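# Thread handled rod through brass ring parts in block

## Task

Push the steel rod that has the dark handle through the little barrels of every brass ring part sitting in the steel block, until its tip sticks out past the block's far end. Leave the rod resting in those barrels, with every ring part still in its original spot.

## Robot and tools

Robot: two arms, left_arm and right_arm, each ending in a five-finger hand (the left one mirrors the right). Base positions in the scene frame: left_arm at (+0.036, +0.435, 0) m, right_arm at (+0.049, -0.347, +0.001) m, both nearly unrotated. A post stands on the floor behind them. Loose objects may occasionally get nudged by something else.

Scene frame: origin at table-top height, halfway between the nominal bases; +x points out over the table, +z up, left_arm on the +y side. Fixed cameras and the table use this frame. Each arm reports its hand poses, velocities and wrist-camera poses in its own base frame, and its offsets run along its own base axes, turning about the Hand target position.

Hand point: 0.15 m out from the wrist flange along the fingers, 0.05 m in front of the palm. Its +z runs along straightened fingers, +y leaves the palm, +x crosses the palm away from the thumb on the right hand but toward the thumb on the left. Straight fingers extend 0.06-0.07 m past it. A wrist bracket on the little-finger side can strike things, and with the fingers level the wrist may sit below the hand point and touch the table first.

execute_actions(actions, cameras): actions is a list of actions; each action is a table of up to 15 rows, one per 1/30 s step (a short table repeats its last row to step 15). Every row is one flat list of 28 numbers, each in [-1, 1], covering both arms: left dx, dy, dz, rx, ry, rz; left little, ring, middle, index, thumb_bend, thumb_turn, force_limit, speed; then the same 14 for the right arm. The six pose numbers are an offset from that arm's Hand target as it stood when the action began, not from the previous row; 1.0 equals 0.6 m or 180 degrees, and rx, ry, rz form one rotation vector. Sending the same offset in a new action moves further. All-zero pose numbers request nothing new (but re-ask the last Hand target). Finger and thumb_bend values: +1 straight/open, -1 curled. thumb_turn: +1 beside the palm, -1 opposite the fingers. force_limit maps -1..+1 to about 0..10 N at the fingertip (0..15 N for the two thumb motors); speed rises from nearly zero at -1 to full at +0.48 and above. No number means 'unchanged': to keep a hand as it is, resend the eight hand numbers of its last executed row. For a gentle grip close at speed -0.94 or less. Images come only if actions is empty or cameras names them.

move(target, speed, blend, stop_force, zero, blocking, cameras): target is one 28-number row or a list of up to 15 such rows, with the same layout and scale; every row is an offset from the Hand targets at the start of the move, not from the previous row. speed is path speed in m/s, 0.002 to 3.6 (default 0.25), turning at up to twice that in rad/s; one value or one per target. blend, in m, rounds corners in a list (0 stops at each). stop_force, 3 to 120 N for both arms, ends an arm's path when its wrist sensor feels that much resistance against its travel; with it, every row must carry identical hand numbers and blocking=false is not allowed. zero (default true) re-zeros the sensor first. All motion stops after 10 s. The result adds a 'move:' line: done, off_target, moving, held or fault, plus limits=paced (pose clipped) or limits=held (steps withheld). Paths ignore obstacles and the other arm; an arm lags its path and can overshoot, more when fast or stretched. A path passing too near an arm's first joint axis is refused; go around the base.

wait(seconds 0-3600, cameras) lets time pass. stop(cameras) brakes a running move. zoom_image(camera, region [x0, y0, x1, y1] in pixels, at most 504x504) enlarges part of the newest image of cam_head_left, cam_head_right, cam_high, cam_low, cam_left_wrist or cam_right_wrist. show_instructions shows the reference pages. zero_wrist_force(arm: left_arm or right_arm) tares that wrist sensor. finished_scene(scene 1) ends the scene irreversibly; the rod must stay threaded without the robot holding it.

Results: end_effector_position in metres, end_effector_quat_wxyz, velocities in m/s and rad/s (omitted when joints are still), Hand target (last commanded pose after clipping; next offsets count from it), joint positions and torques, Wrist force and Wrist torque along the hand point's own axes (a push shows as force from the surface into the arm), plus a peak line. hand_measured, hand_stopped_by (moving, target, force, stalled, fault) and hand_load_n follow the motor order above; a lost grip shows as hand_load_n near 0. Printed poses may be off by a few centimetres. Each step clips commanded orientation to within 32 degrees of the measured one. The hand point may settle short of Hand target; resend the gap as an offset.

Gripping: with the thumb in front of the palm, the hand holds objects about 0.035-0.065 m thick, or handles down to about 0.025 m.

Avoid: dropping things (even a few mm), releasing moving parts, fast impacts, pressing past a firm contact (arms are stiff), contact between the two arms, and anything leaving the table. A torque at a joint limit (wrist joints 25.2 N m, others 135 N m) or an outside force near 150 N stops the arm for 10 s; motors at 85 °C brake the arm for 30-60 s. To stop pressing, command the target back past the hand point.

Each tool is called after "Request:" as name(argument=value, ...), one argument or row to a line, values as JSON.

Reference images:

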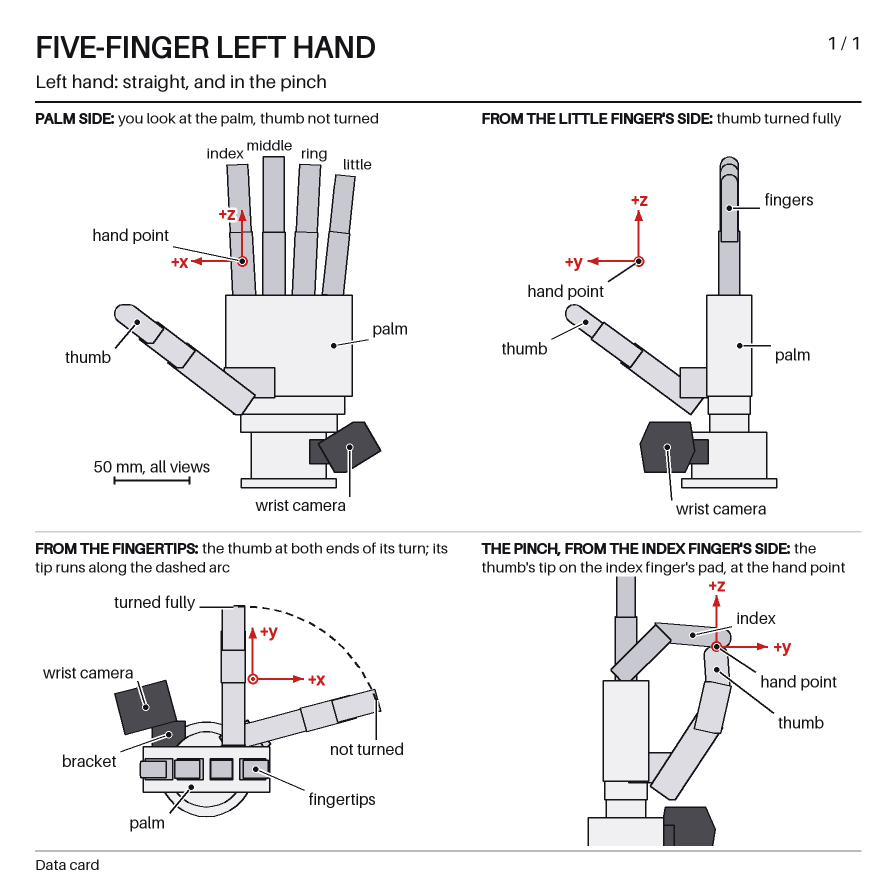

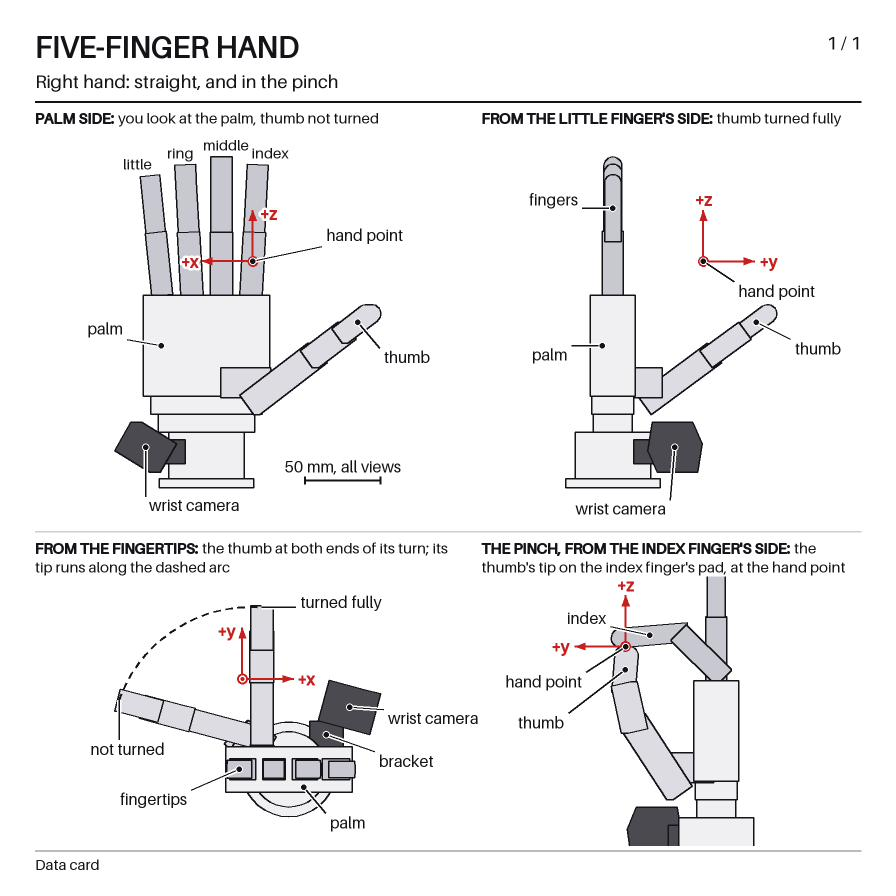

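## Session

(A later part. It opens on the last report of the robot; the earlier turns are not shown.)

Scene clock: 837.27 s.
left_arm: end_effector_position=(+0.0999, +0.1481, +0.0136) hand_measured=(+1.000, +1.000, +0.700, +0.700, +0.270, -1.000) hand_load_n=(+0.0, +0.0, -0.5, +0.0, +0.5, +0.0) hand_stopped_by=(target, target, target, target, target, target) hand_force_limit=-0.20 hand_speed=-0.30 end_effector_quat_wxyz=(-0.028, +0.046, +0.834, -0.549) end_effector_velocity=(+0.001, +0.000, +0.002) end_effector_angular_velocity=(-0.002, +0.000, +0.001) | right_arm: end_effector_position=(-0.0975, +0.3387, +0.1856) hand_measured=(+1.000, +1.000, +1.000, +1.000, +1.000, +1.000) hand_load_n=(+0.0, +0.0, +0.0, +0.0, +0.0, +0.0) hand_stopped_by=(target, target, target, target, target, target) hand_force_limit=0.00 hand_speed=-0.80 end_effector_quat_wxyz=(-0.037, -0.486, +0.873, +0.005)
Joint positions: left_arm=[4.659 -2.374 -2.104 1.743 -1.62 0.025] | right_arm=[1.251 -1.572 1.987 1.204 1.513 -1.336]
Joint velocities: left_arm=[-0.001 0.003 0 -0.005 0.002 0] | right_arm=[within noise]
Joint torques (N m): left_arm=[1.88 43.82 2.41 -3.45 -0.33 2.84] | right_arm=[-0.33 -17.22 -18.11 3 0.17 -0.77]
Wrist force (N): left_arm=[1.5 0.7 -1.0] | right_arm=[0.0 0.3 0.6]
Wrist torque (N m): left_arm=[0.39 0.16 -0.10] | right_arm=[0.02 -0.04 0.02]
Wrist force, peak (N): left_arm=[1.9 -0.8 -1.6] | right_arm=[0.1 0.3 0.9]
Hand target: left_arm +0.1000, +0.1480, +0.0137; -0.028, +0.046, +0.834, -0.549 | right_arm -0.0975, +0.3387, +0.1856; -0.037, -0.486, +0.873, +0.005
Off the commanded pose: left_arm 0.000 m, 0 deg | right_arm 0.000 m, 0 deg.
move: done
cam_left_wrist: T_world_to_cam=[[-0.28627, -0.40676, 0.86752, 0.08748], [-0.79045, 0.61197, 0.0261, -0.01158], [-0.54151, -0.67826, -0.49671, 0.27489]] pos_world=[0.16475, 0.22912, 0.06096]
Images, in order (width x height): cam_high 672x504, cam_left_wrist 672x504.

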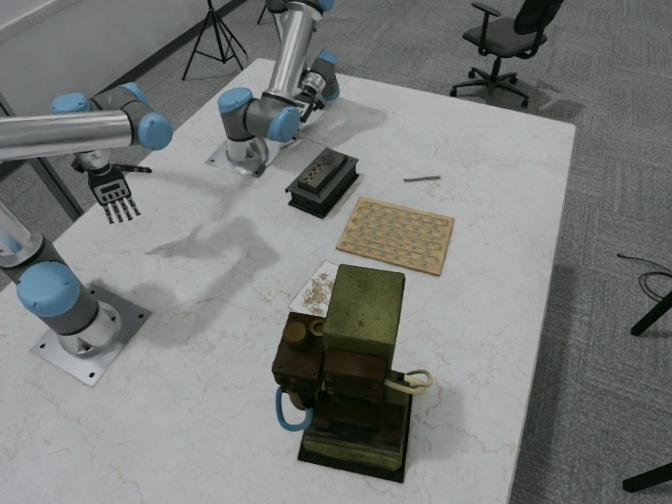

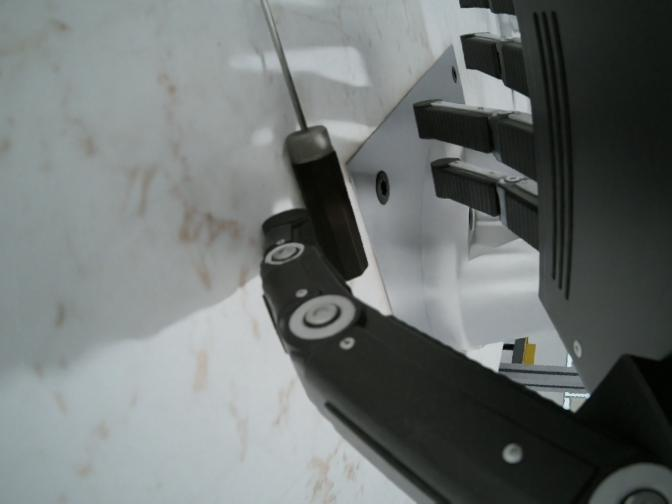

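Request:
move(
  target=[-0.005, -0.0145, -0.0008, 0, 0, 0, 1,1,0.7,0.7,0.27,-1,-0.2,-0.3, 0,0,0,0,0,0,1,1,1,1,1,1,0,-0.8],
  speed=0.03,
  cameras=["cam_left_wrist", "cam_high"],
)

Request:
zoom_image(
  camera="cam_left_wrist",
  region=[220, 110, 400, 300],
)

Request:
zoom_image(
  camera="cam_high",
  region=[270, 80, 370, 160],
)

Scene clock: 866.20 s.
left_arm: end_effector_position=(+0.0969, +0.1392, +0.0132) hand_measured=(+1.000, +1.000, +0.700, +0.700, +0.270, -1.000) hand_load_n=(+0.0, +0.0, +0.0, +0.0, +0.0, +0.0) hand_stopped_by=(target, target, target, target, target, target) hand_force_limit=-0.20 hand_speed=-0.30 end_effector_quat_wxyz=(-0.028, +0.046, +0.834, -0.549) end_effector_velocity=(+0.001, +0.002, +0.000) end_effector_angular_velocity=(+0.000, -0.001, +0.000) | right_arm: end_effector_position=(-0.0975, +0.3387, +0.1856) hand_measured=(+1.000, +1.000, +1.000, +1.000, +1.000, +1.000) hand_load_n=(+0.0, +0.0, +0.0, +0.0, +0.5, +0.0) hand_stopped_by=(target, target, target, target, target, target) hand_force_limit=0.00 hand_speed=-0.80 end_effector_quat_wxyz=(-0.037, -0.486, +0.873, +0.005)
Joint positions: left_arm=[4.666 -2.369 -2.131 1.765 -1.626 0.028] | right_arm=[1.251 -1.572 1.987 1.204 1.513 -1.336]
Joint velocities: left_arm=[-0.001 0 0.005 -0.004 0.001 0.001] | right_arm=[within noise]
Joint torques (N m): left_arm=[-6.25 29.61 14.25 -3.58 0.69 1.91] | right_arm=[-0.05 -16.86 -18.35 3.07 0.24 -0.92]
Wrist force (N): left_arm=[1.5 0.8 -1.3] | right_arm=[0.2 0.2 0.5]
Wrist torque (N m): left_arm=[0.43 0.16 -0.11] | right_arm=[-0.01 -0.06 0.02]
Wrist force, peak (N): left_arm=[1.8 0.9 -1.2] | right_arm=[0.2 0.4 0.8]
Hand target: left_arm +0.0970, +0.1393, +0.0132; -0.028, +0.046, +0.834, -0.549 | right_arm -0.0975, +0.3387, +0.1856; -0.037, -0.486, +0.873, +0.005
Off the commanded pose: left_arm 0.000 m, 0 deg | right_arm 0.000 m, 0 deg.
move: done
cam_left_wrist: T_world_to_cam=[[-0.2863, -0.4066, 0.86759, 0.08328], [-0.79045, 0.61198, 0.02596, -0.00856], [-0.5415, -0.67835, -0.49661, 0.26699]] pos_world=[0.16165, 0.22021, 0.06055]
Images, in order (width x height): cam_high 672x504, cam_left_wrist 672x504.

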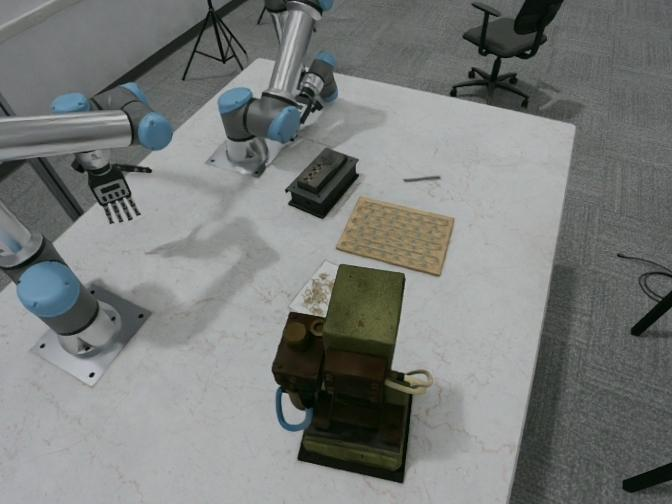

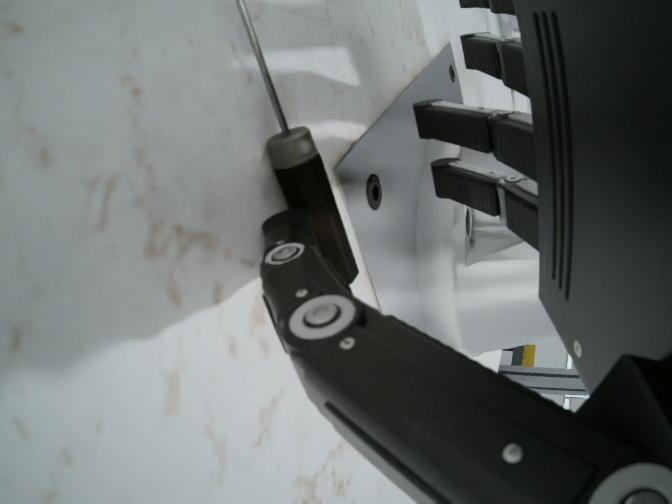

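Scaled by 2.653 from the camera's image (finer frame: 960x720).

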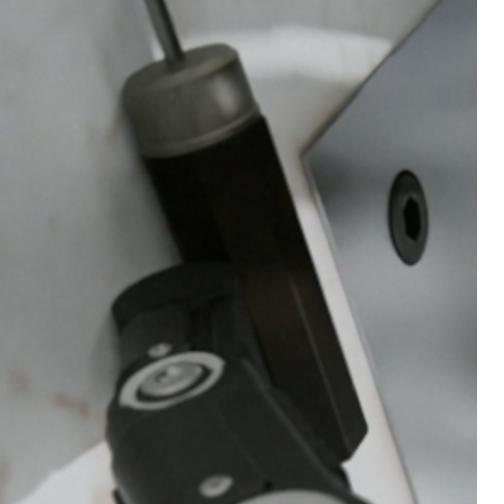

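Scaled by 5.040 from the camera's image (finer frame: 960x720).

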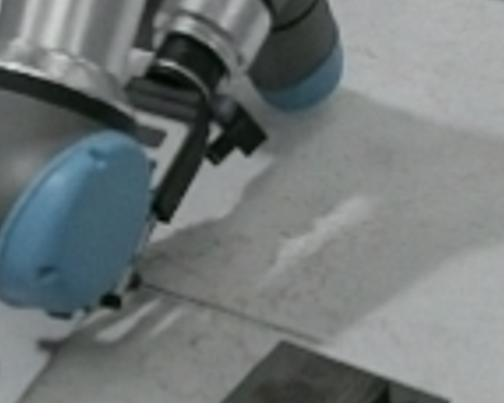

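Request:
execute_actions(
  actions=[
    [[0,0,0,0,0,0,1,1,0.35,0.35,0.27,-1,-0.2,-0.6, 0,0,0,0,0,0,1,1,1,1,1,1,0,-0.8]],
    [[0,0,0,0,0,0,1,1,0.35,0.35,0.27,-1,-0.2,-0.6, 0,0,0,0,0,0,1,1,1,1,1,1,0,-0.8]],
  ],
  cameras=["cam_left_wrist"],
)

Scene clock: 884.37 s.
left_arm: end_effector_position=(+0.0970, +0.1393, +0.0132) hand_measured=(+1.000, +1.000, +0.350, +0.350, +0.270, -1.000) hand_load_n=(+0.0, +0.0, +0.0, +0.0, +0.5, +0.0) hand_stopped_by=(target, target, target, target, target, target) hand_force_limit=-0.20 hand_speed=-0.60 end_effector_quat_wxyz=(-0.028, +0.046, +0.834, -0.549) | right_arm: end_effector_position=(-0.0975, +0.3387, +0.1856) hand_measured=(+1.000, +1.000, +1.000, +1.000, +1.000, +1.000) hand_load_n=(+0.0, +0.0, +0.0, +0.0, +0.0, +0.0) hand_stopped_by=(target, target, target, target, target, target) hand_force_limit=0.00 hand_speed=-0.80 end_effector_quat_wxyz=(-0.037, -0.486, +0.873, +0.005)
Joint positions: left_arm=[4.666 -2.369 -2.131 1.765 -1.626 0.028] | right_arm=[1.251 -1.572 1.987 1.204 1.513 -1.336]
Joint torques (N m): left_arm=[-6.72 24.57 13.33 -1.65 0.79 -3] | right_arm=[-0.46 -16.45 -18.13 3.12 0.26 -0.84]
Wrist force (N): left_arm=[1.6 0.7 -1.1] | right_arm=[0.3 0.2 0.8]
Wrist torque (N m): left_arm=[0.39 0.14 -0.10] | right_arm=[-0.02 -0.09 0.03]
Wrist force, peak (N): left_arm=[1.8 0.5 -1.2] | right_arm=[-0.1 0.3 0.9]
Hand target: left_arm +0.0970, +0.1393, +0.0132; -0.028, +0.046, +0.834, -0.549 | right_arm -0.0975, +0.3387, +0.1856; -0.037, -0.486, +0.873, +0.005
Off the commanded pose: left_arm 0.000 m, 0 deg | right_arm 0.000 m, 0 deg.
Step readings (end_effector_position of left_arm | right_arm):
0: (+0.0969, +0.1393, +0.0132) | (-0.0975, +0.3387, +0.1856)
1: (+0.0969, +0.1393, +0.0132) | (-0.0975, +0.3387, +0.1856)
2: (+0.0969, +0.1393, +0.0132) | (-0.0975, +0.3387, +0.1856)
4: (+0.0969, +0.1393, +0.0132) | (-0.0975, +0.3387, +0.1856)
8: (+0.0969, +0.1393, +0.0132) | (-0.0975, +0.3387, +0.1856)
15: (+0.0970, +0.1393, +0.0132) | (-0.0975, +0.3387, +0.1856)
16: (+0.0970, +0.1393, +0.0132) | (-0.0975, +0.3387, +0.1856)
17: (+0.0970, +0.1393, +0.0132) | (-0.0975, +0.3387, +0.1856)
19: (+0.0970, +0.1393, +0.0132) | (-0.0975, +0.3387, +0.1856)
23: (+0.0970, +0.1393, +0.0132) | (-0.0975, +0.3387, +0.1856)
30: (+0.0970, +0.1393, +0.0132) | (-0.0975, +0.3387, +0.1856)
cam_left_wrist: T_world_to_cam=[[-0.28625, -0.40673, 0.86754, 0.08338], [-0.79049, 0.61193, 0.02607, -0.00854], [-0.54147, -0.67832, -0.49668, 0.2671]] pos_world=[0.16175, 0.22032, 0.06056]

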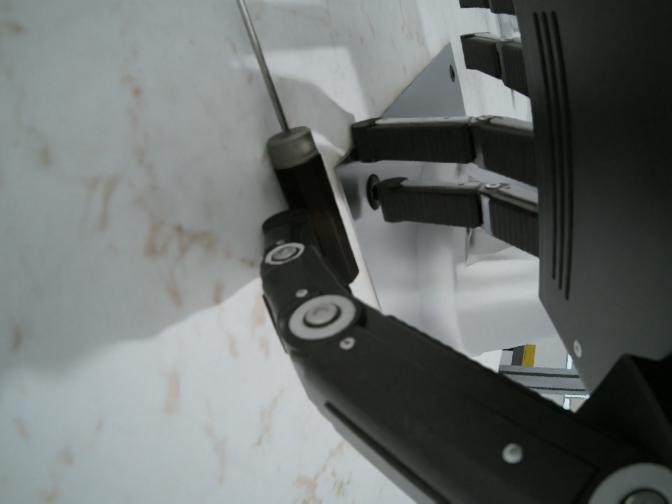

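Request:
move(
  target=[0,0,0,0,0,0,1,1,0.1,0.1,0.27,-1,-0.4,-0.9, 0,0,0,0,0,0,1,1,1,1,1,1,0,-0.8],
  cameras=["cam_left_wrist"],
)

Scene clock: 895.30 s.
left_arm: end_effector_position=(+0.0970, +0.1393, +0.0132) hand_measured=(+1.000, +1.000, +0.296, +0.100, +0.270, -1.000) hand_load_n=(+0.0, +0.0, +3.0, +0.0, +0.0, +0.0) hand_stopped_by=(target, target, force, target, target, target) hand_force_limit=-0.40 hand_speed=-0.90 end_effector_quat_wxyz=(-0.028, +0.046, +0.834, -0.549) | right_arm: end_effector_position=(-0.0975, +0.3387, +0.1856) hand_measured=(+1.000, +1.000, +1.000, +1.000, +1.000, +1.000) hand_load_n=(+0.0, +0.0, +0.0, +0.0, -0.5, -0.5) hand_stopped_by=(target, target, target, target, target, target) hand_force_limit=0.00 hand_speed=-0.80 end_effector_quat_wxyz=(-0.037, -0.486, +0.873, +0.005)
Joint positions: left_arm=[4.666 -2.369 -2.131 1.765 -1.626 0.028] | right_arm=[1.251 -1.572 1.987 1.204 1.513 -1.336]
Joint torques (N m): left_arm=[-6.62 25.37 11.15 -1.68 0.87 -2.64] | right_arm=[-0.46 -16.8 -18.44 3.08 0.21 -0.93]
Wrist force (N): left_arm=[1.7 -3.4 -1.0] | right_arm=[0.1 0.0 0.7]
Wrist torque (N m): left_arm=[0.19 0.14 0.00] | right_arm=[-0.04 -0.05 0.01]
Wrist force, peak (N): left_arm=[1.5 -3.7 -1.0] | right_arm=[-0.1 0.3 0.9]
Hand target: left_arm +0.0970, +0.1393, +0.0132; -0.028, +0.046, +0.834, -0.549 | right_arm -0.0975, +0.3387, +0.1856; -0.037, -0.486, +0.873, +0.005
Off the commanded pose: left_arm 0.000 m, 0 deg | right_arm 0.000 m, 0 deg.
move: done
cam_left_wrist: T_world_to_cam=[[-0.28625, -0.40673, 0.86754, 0.08338], [-0.79049, 0.61193, 0.02607, -0.00854], [-0.54147, -0.67832, -0.49668, 0.2671]] pos_world=[0.16175, 0.22032, 0.06056]

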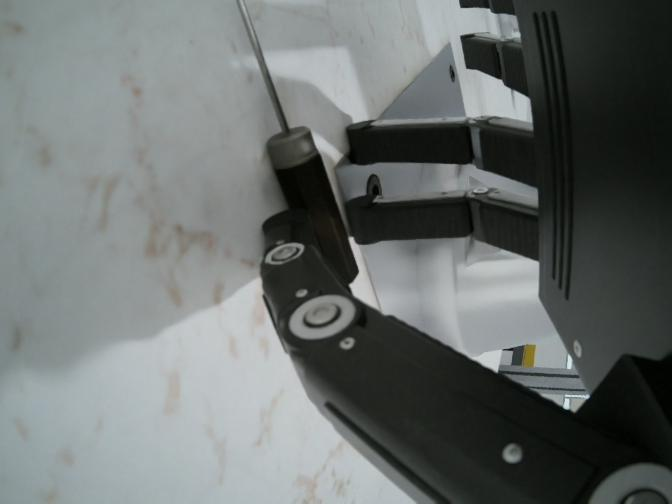

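Request:
move(
  target=[
    [0, 0, 0.02, 0, 0, 0, 1,1,0.6,0.6,0.33,-1,-0.4,-0.6, 0,0,0,0,0,0,1,1,1,1,1,1,0,-0.8],
    [0.0027, 0.0067, 0.02, -0.006, -0.0552, 0, 1,1,0.6,0.6,0.33,-1,-0.4,-0.6, 0,0,0,0,0,0,1,1,1,1,1,1,0,-0.8],
    [0.0027, 0.0067, 0.001, -0.006, -0.0552, 0, 1,1,0.6,0.6,0.33,-1,-0.4,-0.6, 0,0,0,0,0,0,1,1,1,1,1,1,0,-0.8],
  ],
  speed=0.04,
  cameras=["cam_left_wrist"],
)

Scene clock: 999.87 s.
left_arm: end_effector_position=(+0.0986, +0.1434, +0.0137) hand_measured=(+1.000, +1.000, +0.600, +0.600, +0.330, -1.000) hand_load_n=(+0.0, +0.0, +0.0, +0.0, +0.0, +0.0) hand_stopped_by=(target, target, target, target, target, target) hand_force_limit=-0.40 hand_speed=-0.60 end_effector_quat_wxyz=(+0.044, +0.094, +0.828, -0.551) | right_arm: end_effector_position=(-0.0975, +0.3387, +0.1856) hand_measured=(+1.000, +1.000, +1.000, +1.000, +1.000, +1.000) hand_load_n=(+0.0, +0.0, +0.0, +0.0, +0.0, +0.0) hand_stopped_by=(target, target, target, target, target, target) hand_force_limit=0.00 hand_speed=-0.80 end_effector_quat_wxyz=(-0.037, -0.486, +0.873, +0.005)
Joint positions: left_arm=[4.739 -2.358 -2.143 1.759 -1.626 0.217] | right_arm=[1.251 -1.572 1.987 1.204 1.513 -1.336]
Joint torques (N m): left_arm=[-7.42 41.09 0.9 -3.91 -1.27 -3.11] | right_arm=[-0.45 -16.69 -18.43 3.16 0.25 -1.16]
Wrist force (N): left_arm=[1.4 0.8 -1.3] | right_arm=[-0.1 0.1 0.6]
Wrist torque (N m): left_arm=[0.41 0.09 0.05] | right_arm=[-0.02 -0.01 0.00]
Wrist force, peak (N): left_arm=[1.7 -3.8 -1.1] | right_arm=[0.1 0.3 1.0]
Hand target: left_arm +0.0986, +0.1433, +0.0138; +0.044, +0.094, +0.828, -0.551 | right_arm -0.0975, +0.3387, +0.1856; -0.037, -0.486, +0.873, +0.005
Off the commanded pose: left_arm 0.000 m, 0 deg | right_arm 0.000 m, 0 deg.
move: done
cam_left_wrist: T_world_to_cam=[[-0.4323, -0.39095, 0.81257, 0.09798], [-0.78211, 0.61106, -0.12211, -0.00844], [-0.44879, -0.68831, -0.56993, 0.26432]] pos_world=[0.15438, 0.22539, 0.07]

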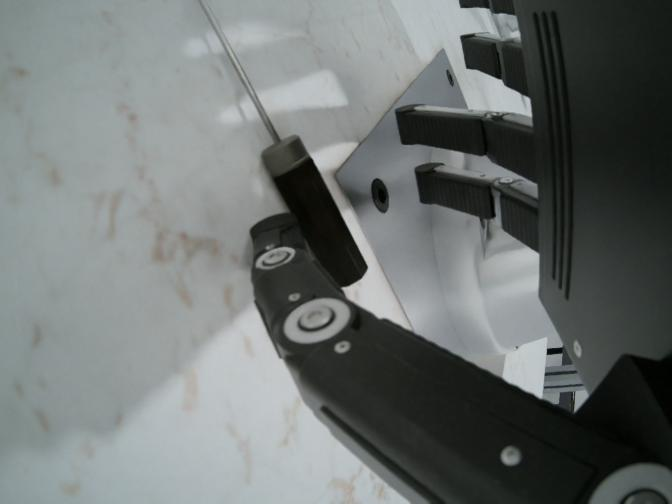

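Request:
move(
  target=[-0.005, -0.0117, 0, 0, 0, 0, 1,1,0.6,0.6,0.33,-1,-0.4,-0.6, 0,0,0,0,0,0,1,1,1,1,1,1,0,-0.8],
  speed=0.03,
)

Request:
move(
  target=[0, 0, 0, 0, 0, 0, 1,1,0.1,0.1,0.33,-1,-0.4,-0.85, 0,0,0,0,0,0,1,1,1,1,1,1,0,-0.8],
  speed=0.03,
  cameras=["cam_left_wrist"],
)

Scene clock: 1014.17 s.
left_arm: end_effector_position=(+0.0955, +0.1362, +0.0139) hand_measured=(+1.000, +1.000, +0.600, +0.600, +0.330, -1.000) hand_load_n=(+0.0, +0.0, +0.0, +0.0, +0.5, +0.0) hand_stopped_by=(target, target, target, target, target, target) hand_force_limit=-0.40 hand_speed=-0.60 end_effector_quat_wxyz=(+0.045, +0.094, +0.828, -0.551) end_effector_velocity=(+0.001, +0.002, +0.000) end_effector_angular_velocity=(+0.002, -0.002, +0.004) | right_arm: end_effector_position=(-0.0975, +0.3387, +0.1856) hand_measured=(+1.000, +1.000, +1.000, +1.000, +1.000, +1.000) hand_load_n=(+0.0, +0.0, +0.0, +0.0, +0.0, +0.0) hand_stopped_by=(target, target, target, target, target, target) hand_force_limit=0.00 hand_speed=-0.80 end_effector_quat_wxyz=(-0.037, -0.486, +0.873, +0.005)
Joint positions: left_arm=[4.749 -2.353 -2.166 1.777 -1.635 0.221] | right_arm=[1.251 -1.572 1.987 1.204 1.513 -1.336]
Joint velocities: left_arm=[-0.001 0 0.005 -0.004 0.006 0] | right_arm=[within noise]
Joint torques (N m): left_arm=[-8.21 25.09 14.87 -3.34 0.82 0.96] | right_arm=[-0.63 -16.76 -17.86 3.33 0.26 -1.21]
Wrist force (N): left_arm=[1.2 0.8 -1.3] | right_arm=[0.1 0.0 0.9]
Wrist torque (N m): left_arm=[0.42 0.13 -0.10] | right_arm=[-0.05 -0.05 0.01]
Wrist force, peak (N): left_arm=[1.6 0.7 -1.4] | right_arm=[0.1 0.0 1.1]
Hand target: left_arm +0.0956, +0.1363, +0.0138; +0.044, +0.094, +0.828, -0.551 | right_arm -0.0975, +0.3387, +0.1856; -0.037, -0.486, +0.873, +0.005
Off the commanded pose: left_arm 0.000 m, 0 deg | right_arm 0.000 m, 0 deg.
move: done

Scene clock: 1015.63 s.
left_arm: end_effector_position=(+0.0956, +0.1363, +0.0138) hand_measured=(+1.000, +1.000, +0.100, +0.100, +0.330, -1.000) hand_load_n=(+0.0, +0.0, +3.0, +0.0, +0.0, +0.0) hand_stopped_by=(target, target, target, target, target, target) hand_force_limit=-0.40 hand_speed=-0.85 end_effector_quat_wxyz=(+0.044, +0.094, +0.828, -0.551) | right_arm: end_effector_position=(-0.0975, +0.3387, +0.1856) hand_measured=(+1.000, +1.000, +1.000, +1.000, +1.000, +1.000) hand_load_n=(+0.0, +0.0, +0.0, +0.0, +0.0, +0.0) hand_stopped_by=(target, target, target, target, target, target) hand_force_limit=0.00 hand_speed=-0.80 end_effector_quat_wxyz=(-0.037, -0.486, +0.873, +0.005)
Joint positions: left_arm=[4.749 -2.353 -2.166 1.777 -1.635 0.221] | right_arm=[1.251 -1.572 1.987 1.204 1.513 -1.336]
Joint torques (N m): left_arm=[-6.04 23.56 13.48 -2.36 0.87 -3.09] | right_arm=[-1.15 -16.33 -17.88 3.13 0.36 -1.27]
Wrist force (N): left_arm=[0.6 -4.9 -1.4] | right_arm=[0.1 0.1 0.9]
Wrist torque (N m): left_arm=[0.12 0.15 0.01] | right_arm=[-0.05 -0.06 0.02]
Wrist force, peak (N): left_arm=[0.6 -5.0 -1.9] | right_arm=[0.1 0.2 1.1]
Hand target: left_arm +0.0956, +0.1363, +0.0138; +0.044, +0.094, +0.828, -0.551 | right_arm -0.0975, +0.3387, +0.1856; -0.037, -0.486, +0.873, +0.005
Off the commanded pose: left_arm 0.000 m, 0 deg | right_arm 0.000 m, 0 deg.
move: done
cam_left_wrist: T_world_to_cam=[[-0.43232, -0.39081, 0.81263, 0.09379], [-0.78211, 0.61104, -0.12221, -0.00642], [-0.44879, -0.6884, -0.56982, 0.25815]] pos_world=[0.15138, 0.21829, 0.0701]

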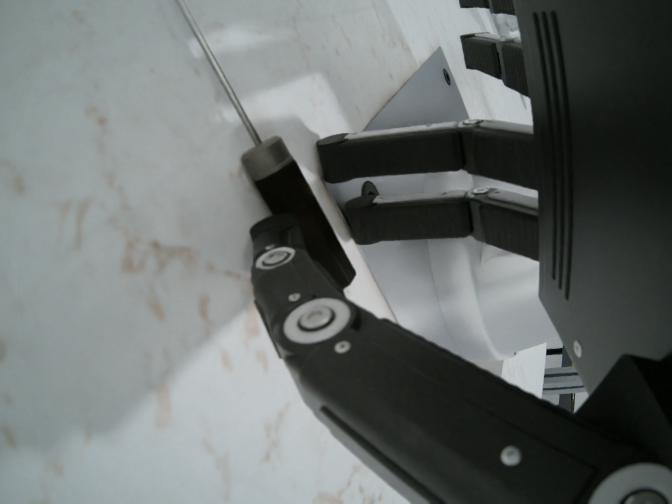

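Request:
move(
  target=[
    [0, 0, 0.004, 0, 0, 0, 1,1,0.1,0.1,0.37,-1,-0.4,-0.85, 0,0,0,0,0,0,1,1,1,1,1,1,0,-0.8],
    [0, -0.0028, 0.0015, -0.0024, -0.0221, 0, 1,1,0.1,0.1,0.37,-1,-0.4,-0.85, 0,0,0,0,0,0,1,1,1,1,1,1,0,-0.8],
  ],
  speed=0.03,
  cameras=["cam_left_wrist"],
)

Scene clock: 1031.17 s.
left_arm: end_effector_position=(+0.0956, +0.1346, +0.0147) hand_measured=(+1.000, +1.000, +0.100, +0.100, +0.370, -1.000) hand_load_n=(+0.0, +0.0, +0.0, +0.0, +0.0, +0.0) hand_stopped_by=(target, target, target, target, target, target) hand_force_limit=-0.40 hand_speed=-0.85 end_effector_quat_wxyz=(+0.074, +0.113, +0.824, -0.551) end_effector_velocity=(+0.000, +0.000, +0.000) end_effector_angular_velocity=(+0.001, +0.006, +0.001) | right_arm: end_effector_position=(-0.0975, +0.3387, +0.1856) hand_measured=(+1.000, +1.000, +1.000, +1.000, +1.000, +1.000) hand_load_n=(+0.0, +0.0, +0.0, +0.0, +0.0, +0.0) hand_stopped_by=(target, target, target, target, target, target) hand_force_limit=0.00 hand_speed=-0.80 end_effector_quat_wxyz=(-0.037, -0.486, +0.873, +0.005)
Joint positions: left_arm=[4.782 -2.349 -2.179 1.78 -1.638 0.298] | right_arm=[1.251 -1.572 1.987 1.204 1.513 -1.336]
Joint velocities: left_arm=[-0.002 -0.001 0.002 0 0 -0.006] | right_arm=[within noise]
Joint torques (N m): left_arm=[-7.03 26.02 -6.23 -1.81 -1.2 -2.82] | right_arm=[-0.48 -17.07 -18.11 3.3 0.36 -1.49]
Wrist force (N): left_arm=[1.2 0.8 -0.9] | right_arm=[0.2 0.3 0.7]
Wrist torque (N m): left_arm=[0.39 0.11 -0.08] | right_arm=[0.01 -0.06 0.03]
Wrist force, peak (N): left_arm=[0.7 -5.3 -1.8] | right_arm=[0.3 0.2 1.1]
Hand target: left_arm +0.0956, +0.1346, +0.0147; +0.074, +0.113, +0.824, -0.551 | right_arm -0.0975, +0.3387, +0.1856; -0.037, -0.486, +0.873, +0.005
Off the commanded pose: left_arm 0.000 m, 0 deg | right_arm 0.000 m, 0 deg.
move: done
cam_left_wrist: T_world_to_cam=[[-0.48818, -0.38472, 0.78337, 0.0974], [-0.77144, 0.60996, -0.18119, -0.00531], [-0.40812, -0.69278, -0.59456, 0.25453]] pos_world=[0.14733, 0.21704, 0.07407]

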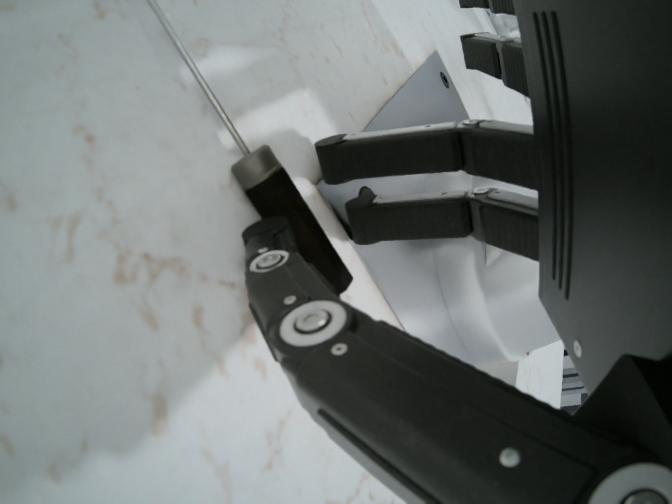

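Request:
move(
  target=[0, 0, 0, 0, 0, 0, 1,1,-0.05,-0.05,0.37,-1,-0.4,-0.9, 0,0,0,0,0,0,1,1,1,1,1,1,0,-0.8],
  speed=0.03,
  cameras=["cam_left_wrist"],
)

Scene clock: 1036.83 s.
left_arm: end_effector_position=(+0.0956, +0.1346, +0.0147) hand_measured=(+1.000, +1.000, -0.050, -0.050, +0.370, -1.000) hand_load_n=(+0.0, +0.0, +0.0, +0.0, +0.0, +0.0) hand_stopped_by=(target, target, target, target, target, target) hand_force_limit=-0.40 hand_speed=-0.90 end_effector_quat_wxyz=(+0.074, +0.113, +0.824, -0.551) | right_arm: end_effector_position=(-0.0975, +0.3387, +0.1856) hand_measured=(+1.000, +1.000, +1.000, +1.000, +1.000, +1.000) hand_load_n=(+0.0, -0.5, +0.0, +0.0, +0.0, +0.0) hand_stopped_by=(target, target, target, target, target, target) hand_force_limit=0.00 hand_speed=-0.80 end_effector_quat_wxyz=(-0.037, -0.486, +0.873, +0.005)
Joint positions: left_arm=[4.782 -2.349 -2.179 1.78 -1.638 0.297] | right_arm=[1.251 -1.572 1.987 1.204 1.513 -1.336]
Joint torques (N m): left_arm=[-6.3 41.3 14.42 -3.17 0.54 -2.91] | right_arm=[-0.21 -16.37 -18.33 3.35 0.4 -1.4]
Wrist force (N): left_arm=[1.3 0.7 -1.4] | right_arm=[0.0 0.2 0.8]
Wrist torque (N m): left_arm=[0.42 0.09 0.00] | right_arm=[-0.01 -0.04 0.02]
Wrist force, peak (N): left_arm=[1.6 1.1 -1.3] | right_arm=[-0.1 0.3 1.1]
Hand target: left_arm +0.0956, +0.1346, +0.0147; +0.074, +0.113, +0.824, -0.551 | right_arm -0.0975, +0.3387, +0.1856; -0.037, -0.486, +0.873, +0.005
Off the commanded pose: left_arm 0.000 m, 0 deg | right_arm 0.000 m, 0 deg.
move: done
cam_left_wrist: T_world_to_cam=[[-0.48772, -0.38477, 0.78363, 0.09732], [-0.77157, 0.60993, -0.18073, -0.00532], [-0.40842, -0.69278, -0.59435, 0.25456]] pos_world=[0.14733, 0.21704, 0.07407]

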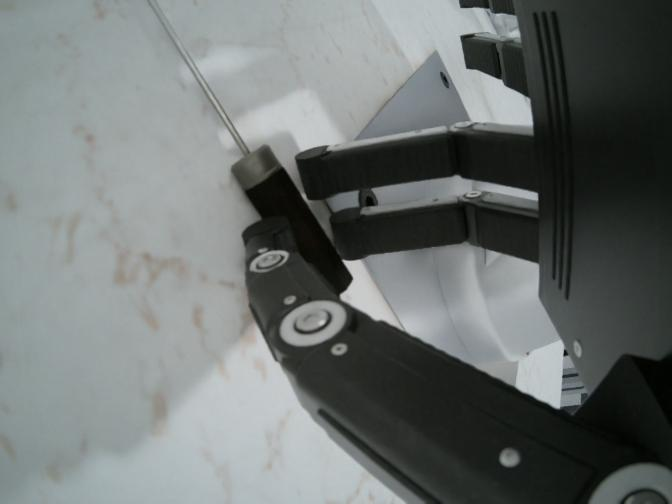

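Request:
move(
  target=[0, 0, 0, 0, 0, 0, 1,1,-0.3,-0.3,0.37,-1,-0.4,-0.92, 0,0,0,0,0,0,1,1,1,1,1,1,0,-0.8],
  speed=0.03,
  cameras=["cam_left_wrist"],
)

Scene clock: 1042.27 s.
left_arm: end_effector_position=(+0.0956, +0.1346, +0.0147) hand_measured=(+1.000, +1.000, -0.184, -0.228, +0.370, -1.000) hand_load_n=(+0.0, +0.0, +2.5, +4.0, +5.0, -0.5) hand_stopped_by=(target, target, force, force, target, target) hand_force_limit=-0.40 hand_speed=-0.92 end_effector_quat_wxyz=(+0.074, +0.113, +0.824, -0.551) | right_arm: end_effector_position=(-0.0975, +0.3387, +0.1856) hand_measured=(+1.000, +1.000, +1.000, +1.000, +1.000, +1.000) hand_load_n=(+0.0, +0.0, +0.0, +0.0, +0.0, +0.0) hand_stopped_by=(target, target, target, target, target, target) hand_force_limit=0.00 hand_speed=-0.80 end_effector_quat_wxyz=(-0.037, -0.486, +0.873, +0.005)
Joint positions: left_arm=[4.782 -2.349 -2.179 1.78 -1.638 0.297] | right_arm=[1.251 -1.572 1.987 1.204 1.513 -1.336]
Joint torques (N m): left_arm=[-7.55 39.47 13.46 -3.06 0.69 -2.91] | right_arm=[-1.13 -16.99 -18.69 3.4 0.43 -1.58]
Wrist force (N): left_arm=[1.3 -1.4 -1.9] | right_arm=[0.1 0.3 0.7]
Wrist torque (N m): left_arm=[0.27 0.06 0.06] | right_arm=[0.00 -0.05 0.02]
Wrist force, peak (N): left_arm=[1.1 -2.0 -2.1] | right_arm=[0.0 0.1 1.1]
Hand target: left_arm +0.0956, +0.1346, +0.0147; +0.074, +0.113, +0.824, -0.551 | right_arm -0.0975, +0.3387, +0.1856; -0.037, -0.486, +0.873, +0.005
Off the commanded pose: left_arm 0.000 m, 0 deg | right_arm 0.000 m, 0 deg.
move: done
cam_left_wrist: T_world_to_cam=[[-0.48772, -0.38477, 0.78363, 0.09732], [-0.77157, 0.60993, -0.18073, -0.00532], [-0.40842, -0.69278, -0.59435, 0.25456]] pos_world=[0.14733, 0.21704, 0.07407]

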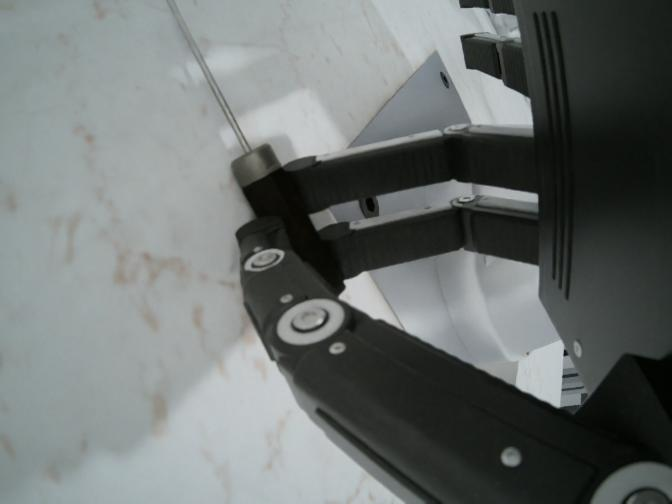

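Request:
move(
  target=[0, 0, 0.0333, 0, 0, 0, 1,1,-0.3,-0.3,0.37,-1,-0.4,-0.92, 0,0,0,0,0,0,1,1,1,1,1,1,0,-0.8],
  speed=0.03,
  cameras=["cam_left_wrist", "cam_high","cam_head_left"],
)

Scene clock: 1047.60 s.
left_arm: end_effector_position=(+0.0956, +0.1346, +0.0348) hand_measured=(+1.000, +1.000, -0.184, -0.228, +0.370, -1.000) hand_load_n=(+0.5, +0.0, +2.5, +3.0, +5.5, -0.5) hand_stopped_by=(target, target, force, force, target, target) hand_force_limit=-0.40 hand_speed=-0.92 end_effector_quat_wxyz=(+0.074, +0.113, +0.824, -0.551) end_effector_velocity=(+0.000, -0.001, -0.002) end_effector_angular_velocity=(-0.001, -0.001, +0.001) | right_arm: end_effector_position=(-0.0975, +0.3387, +0.1856) hand_measured=(+1.000, +1.000, +1.000, +1.000, +1.000, +1.000) hand_load_n=(+0.0, +0.0, +0.0, +0.0, +0.0, +0.0) hand_stopped_by=(target, target, target, target, target, target) hand_force_limit=0.00 hand_speed=-0.80 end_effector_quat_wxyz=(-0.037, -0.486, +0.873, +0.005)
Joint positions: left_arm=[4.782 -2.293 -2.19 1.734 -1.638 0.297] | right_arm=[1.251 -1.572 1.987 1.204 1.513 -1.336]
Joint velocities: left_arm=[0 -0.006 -0.001 0.007 0.001 0] | right_arm=[within noise]
Joint torques (N m): left_arm=[-5.27 23.27 -2.11 -0.81 0.17 -2.93] | right_arm=[-0.09 -16.4 -18.14 3.33 0.54 -1.65]
Wrist force (N): left_arm=[1.7 0.7 -0.8] | right_arm=[-0.2 0.1 1.0]
Wrist torque (N m): left_arm=[0.36 0.04 0.01] | right_arm=[-0.03 -0.02 0.00]
Wrist force, peak (N): left_arm=[1.3 -2.0 -2.4] | right_arm=[0.1 0.2 1.1]
Hand target: left_arm +0.0956, +0.1346, +0.0347; +0.074, +0.113, +0.824, -0.551 | right_arm -0.0975, +0.3387, +0.1856; -0.037, -0.486, +0.873, +0.005
Off the commanded pose: left_arm 0.000 m, 0 deg | right_arm 0.000 m, 0 deg.
move: done
cam_left_wrist: T_world_to_cam=[[-0.48775, -0.38468, 0.78366, 0.08155], [-0.7716, 0.60985, -0.18089, -0.00165], [-0.40833, -0.6929, -0.59427, 0.26651]] pos_world=[0.14733, 0.21704, 0.09417]
Images, in order (width x height): cam_head_left 672x504, cam_high 672x504, cam_left_wrist 672x504.

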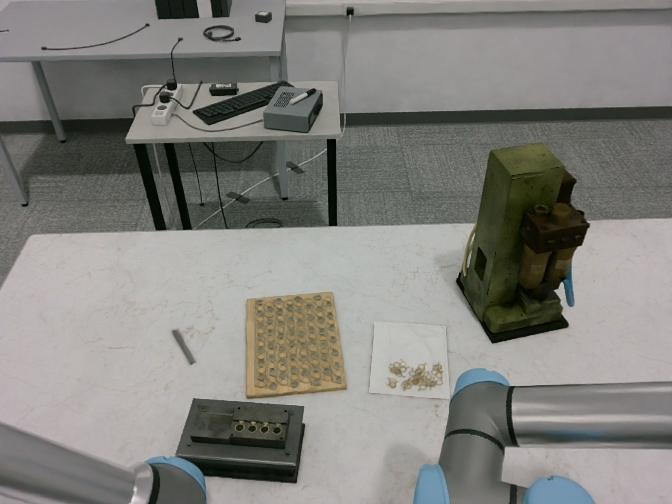

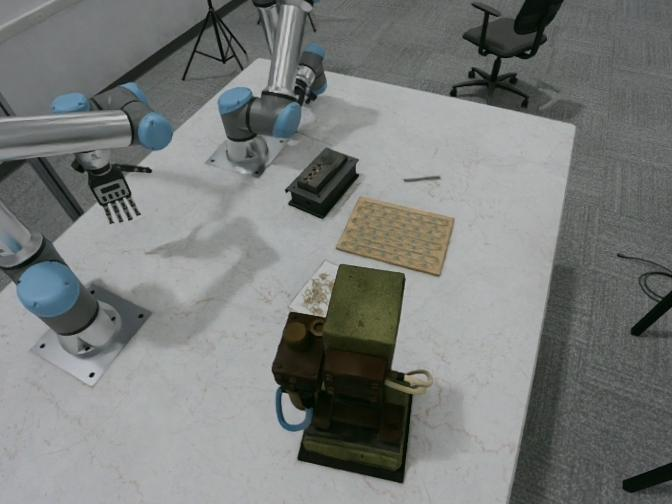

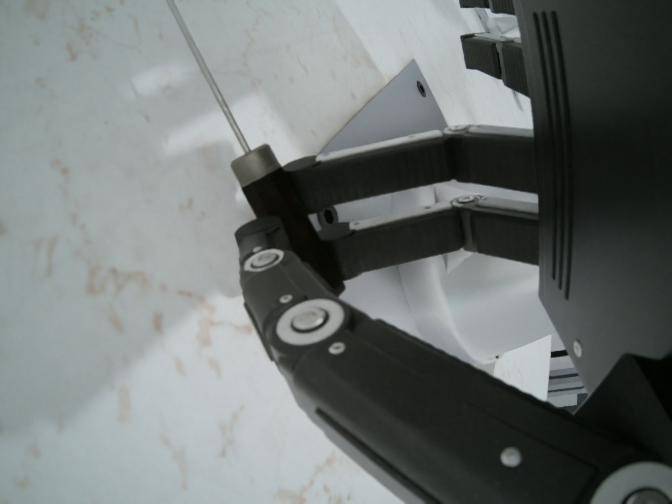

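Request:
move(
  target=[
    [0.074, 0.2757, 0.1088, 0, 0, 0, 1,1,-0.35,-0.35,0.37,-1,-0.2,-0.92, 0,0,0,0,0,0,1,1,1,1,1,1,0,-0.8],
    [0.2573, 0.2757, 0.4422, 0.364, -0.0774, -0.011, 1,1,-0.35,-0.35,0.37,-1,-0.2,-0.92, 0,0,0,0,0,0,1,1,1,1,1,1,0,-0.8],
  ],
  speed=0.12,
  blend=[0.03, 0],
  cameras=["cam_left_wrist", "cam_high","cam_head_left"],
)

Scene clock: 1115.50 s.
left_arm: end_effector_position=(+0.2499, +0.3001, +0.3001) hand_measured=(+1.000, +1.000, -0.196, -0.250, +0.372, -1.000) hand_load_n=(+0.0, +0.0, +3.5, +4.0, +7.5, -0.5) hand_stopped_by=(target, target, force, force, target, target) hand_force_limit=-0.20 hand_speed=-0.92 end_effector_quat_wxyz=(+0.086, +0.210, +0.974, -0.003) end_effector_velocity=(+0.000, -0.001, -0.001) end_effector_angular_velocity=(-0.006, +0.001, -0.003) | right_arm: end_effector_position=(-0.0975, +0.3387, +0.1856) hand_measured=(+1.000, +1.000, +1.000, +1.000, +1.000, +1.000) hand_load_n=(+0.0, -0.5, +0.0, +0.0, +0.0, +0.0) hand_stopped_by=(target, target, target, target, target, target) hand_force_limit=0.00 hand_speed=-0.80 end_effector_quat_wxyz=(-0.037, -0.486, +0.873, +0.005)
Joint positions: left_arm=[4.423 -1.576 -1.659 1.673 -1.399 0.136] | right_arm=[1.251 -1.572 1.987 1.204 1.513 -1.336]
Joint velocities: left_arm=[0.001 -0.002 -0.002 -0.002 0.001 0.005] | right_arm=[within noise]
Joint torques (N m): left_arm=[6.67 8.87 14.2 -3.53 0.67 2.92] | right_arm=[-1.24 -16.5 -18.42 3.46 0.51 -1.64]
Wrist force (N): left_arm=[1.7 -0.5 -0.9] | right_arm=[0.1 0.2 0.8]
Wrist torque (N m): left_arm=[-0.07 0.18 0.26] | right_arm=[-0.02 -0.06 0.02]
Wrist force, peak (N): left_arm=[1.6 1.2 -1.7] | right_arm=[-0.1 0.4 1.1]
Hand target: left_arm +0.2500, +0.3000, +0.3000; +0.086, +0.211, +0.974, -0.003 | right_arm -0.0975, +0.3387, +0.1856; -0.037, -0.486, +0.873, +0.005
Off the commanded pose: left_arm 0.000 m, 0 deg | right_arm 0.000 m, 0 deg.
move: done
cam_left_wrist: T_world_to_cam=[[-0.60108, -0.78916, -0.12624, 0.43537], [-0.7721, 0.53264, 0.34662, -0.07054], [-0.2063, 0.30582, -0.92947, 0.35229]] pos_world=[0.2799, 0.27341, 0.40685]
Images, in order (width x height): cam_head_left 672x504, cam_high 672x504, cam_left_wrist 672x504.

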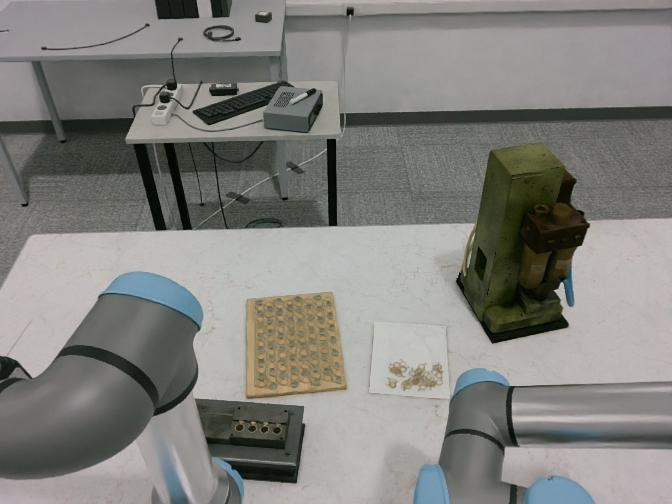

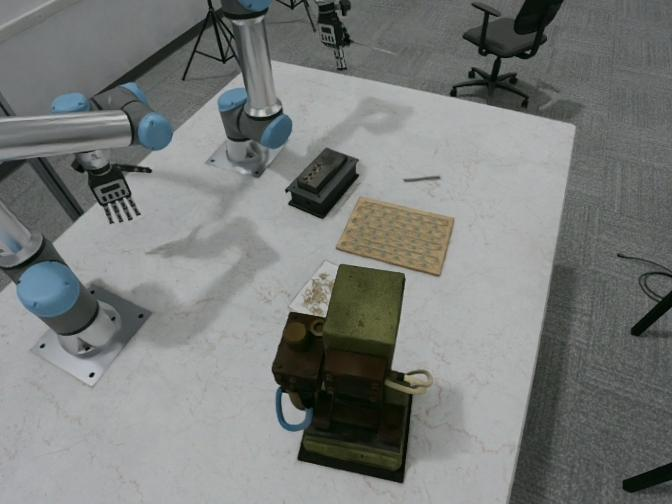

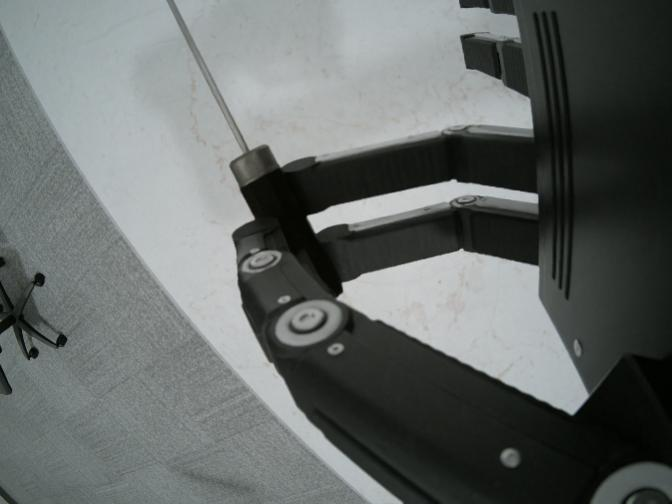

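Request:
move(
  target=[
    [0.2167, -0.5, 0, 0, 0, 0.261, 1,1,-0.35,-0.35,0.37,-1,-0.2,-0.92, 0,0,0,0,0,0,1,1,1,1,1,1,0,-0.8],
    [0.0833, -1.05, -0.0833, 0, 0, 0.5233, 1,1,-0.35,-0.35,0.37,-1,-0.2,-0.92, 0,0,0,0,0,0,1,1,1,1,1,1,0,-0.8],
  ],
  speed=0.15,
  blend=[0.06, 0],
  cameras=["cam_left_wrist", "cam_high","cam_head_left","cam_head_right"],
)

every number of target 2 of 2 must lie in [-1, 1]; nothing of the call was run
Scene clock: 1147.27 s.
left_arm: end_effector_position=(+0.2500, +0.3000, +0.3000) hand_measured=(+1.000, +1.000, -0.196, -0.250, +0.372, -1.000) hand_load_n=(+0.0, +0.0, +4.0, +4.0, +8.0, -0.5) hand_stopped_by=(target, target, force, force, target, target) hand_force_limit=-0.20 hand_speed=-0.92 end_effector_quat_wxyz=(+0.086, +0.211, +0.974, -0.003) | right_arm: end_effector_position=(-0.0975, +0.3387, +0.1856) hand_measured=(+1.000, +1.000, +1.000, +1.000, +1.000, +1.000) hand_load_n=(+0.0, +0.0, +0.0, -0.5, +0.0, +0.0) hand_stopped_by=(target, target, target, target, target, target) hand_force_limit=0.00 hand_speed=-0.80 end_effector_quat_wxyz=(-0.037, -0.486, +0.873, +0.005)
Joint positions: left_arm=[4.423 -1.576 -1.659 1.673 -1.399 0.136] | right_arm=[1.251 -1.572 1.987 1.204 1.513 -1.336]
Joint torques (N m): left_arm=[7.66 10.56 3.8 -1.26 1.07 2.84] | right_arm=[-1.02 -16.57 -18.16 3.39 0.55 -1.65]
Wrist force (N): left_arm=[1.9 -0.8 -1.3] | right_arm=[0.2 0.4 0.6]
Wrist torque (N m): left_arm=[-0.09 0.14 0.24] | right_arm=[0.02 -0.06 0.03]
Wrist force, peak (N): left_arm=[2.0 -0.8 -1.6] | right_arm=[0.3 0.2 1.1]
Hand target: left_arm +0.2500, +0.3000, +0.3000; +0.086, +0.211, +0.974, -0.003 | right_arm -0.0975, +0.3387, +0.1856; -0.037, -0.486, +0.873, +0.005
Off the commanded pose: left_arm 0.000 m, 0 deg | right_arm 0.000 m, 0 deg.

Request:
move(
  target=[
    [0.2167, -0.5, 0, 0, 0, 0.261, 1,1,-0.35,-0.35,0.37,-1,-0.2,-0.92, 0,0,0,0,0,0,1,1,1,1,1,1,0,-0.8],
    [0.05, -0.98, -0.033, 0, 0, 0.5233, 1,1,-0.35,-0.35,0.37,-1,-0.2,-0.92, 0,0,0,0,0,0,1,1,1,1,1,1,0,-0.8],
  ],
  speed=0.15,
  blend=[0.06, 0],
  cameras=["cam_left_wrist", "cam_high","cam_head_left","cam_head_right"],
)

Scene clock: 1159.70 s.
left_arm: end_effector_position=(+0.2800, -0.2879, +0.2802) hand_measured=(+1.000, +1.000, -0.196, -0.250, +0.372, -1.000) hand_load_n=(+0.0, +0.0, +4.0, +4.5, +8.0, -0.5) hand_stopped_by=(target, target, force, force, target, target) hand_force_limit=-0.20 hand_speed=-0.92 end_effector_quat_wxyz=(+0.060, -0.570, +0.817, +0.061) | right_arm: end_effector_position=(-0.0975, +0.3387, +0.1856) hand_measured=(+1.000, +1.000, +1.000, +1.000, +1.000, +1.000) hand_load_n=(+0.0, +0.0, +0.0, +0.0, +0.0, +0.0) hand_stopped_by=(target, target, target, target, target, target) hand_force_limit=0.00 hand_speed=-0.80 end_effector_quat_wxyz=(-0.037, -0.486, +0.873, +0.005)
Joint positions: left_arm=[2.671 -1.951 -1.273 1.602 -1.735 -3.263] | right_arm=[1.251 -1.572 1.987 1.204 1.513 -1.336]
Joint torques (N m): left_arm=[-6.26 41.2 3.63 -1.21 -1.75 -2.97] | right_arm=[-0.65 -16.79 -18.9 3.43 0.65 -1.67]
Motor temperatures (°C): left_arm=[31 30 28 41 33 37] | right_arm=[30 25 30 37 38 35]
Wrist force (N): left_arm=[2.0 -0.7 -1.1] | right_arm=[0.1 0.3 1.0]
Wrist torque (N m): left_arm=[-0.09 0.13 0.19] | right_arm=[-0.01 -0.07 0.03]
Wrist force, peak (N): left_arm=[2.9 -0.7 -1.2] | right_arm=[0.2 0.0 1.2]
Hand target: left_arm +0.2800, -0.2880, +0.2802; +0.060, -0.570, +0.817, +0.061 | right_arm -0.0975, +0.3387, +0.1856; -0.037, -0.486, +0.873, +0.005
Off the commanded pose: left_arm 0.000 m, 0 deg | right_arm 0.000 m, 0 deg.
move: done
cam_left_wrist: T_world_to_cam=[[0.83078, -0.54213, -0.12613, -0.34291], [-0.47516, -0.80878, 0.34656, -0.19654], [-0.28989, -0.22798, -0.92951, 0.38955]] pos_world=[0.30442, -0.25605, 0.38695]
Images, in order (width x height): cam_head_left 672x504, cam_head_right 672x504, cam_high 672x504, cam_left_wrist 672x504.

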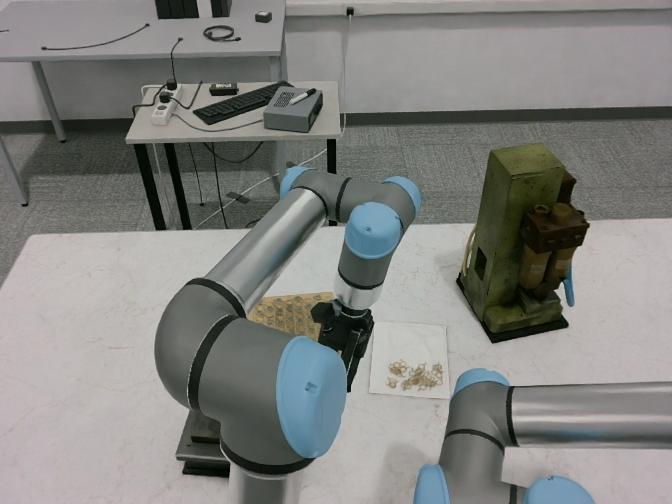

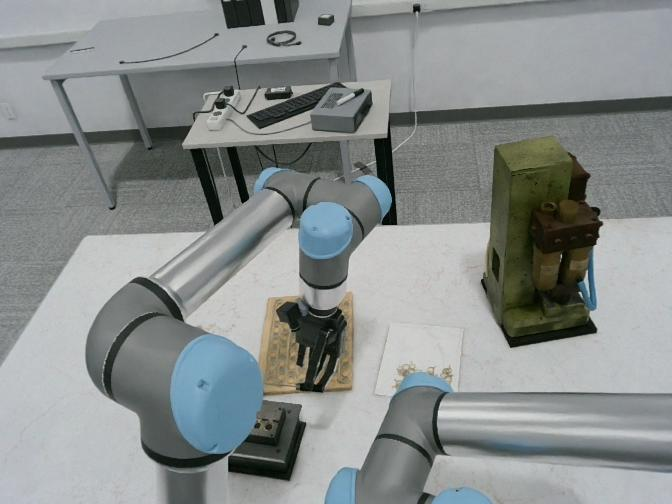

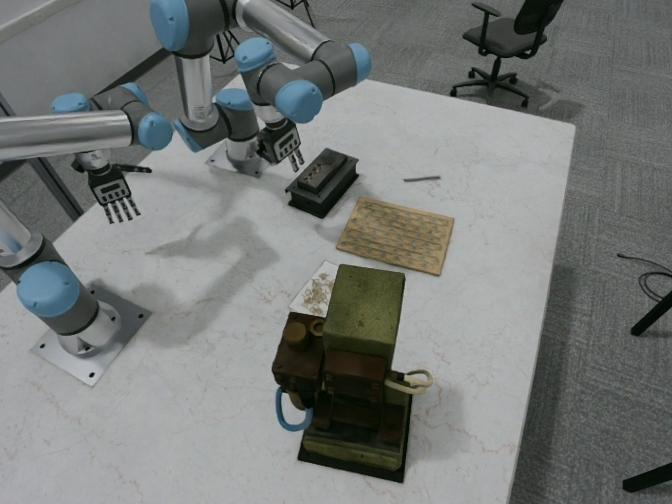

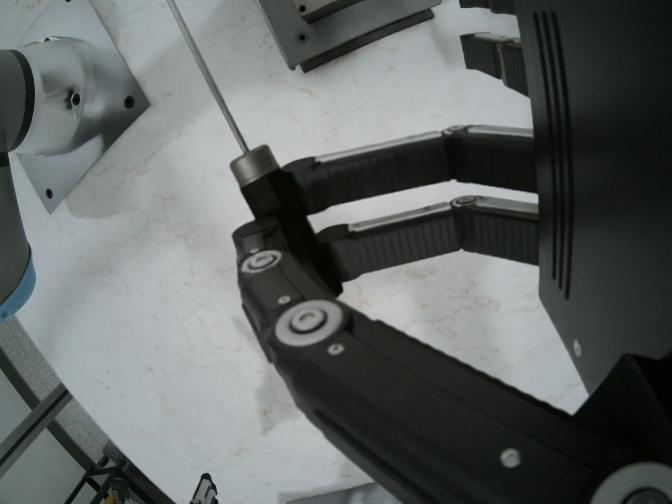

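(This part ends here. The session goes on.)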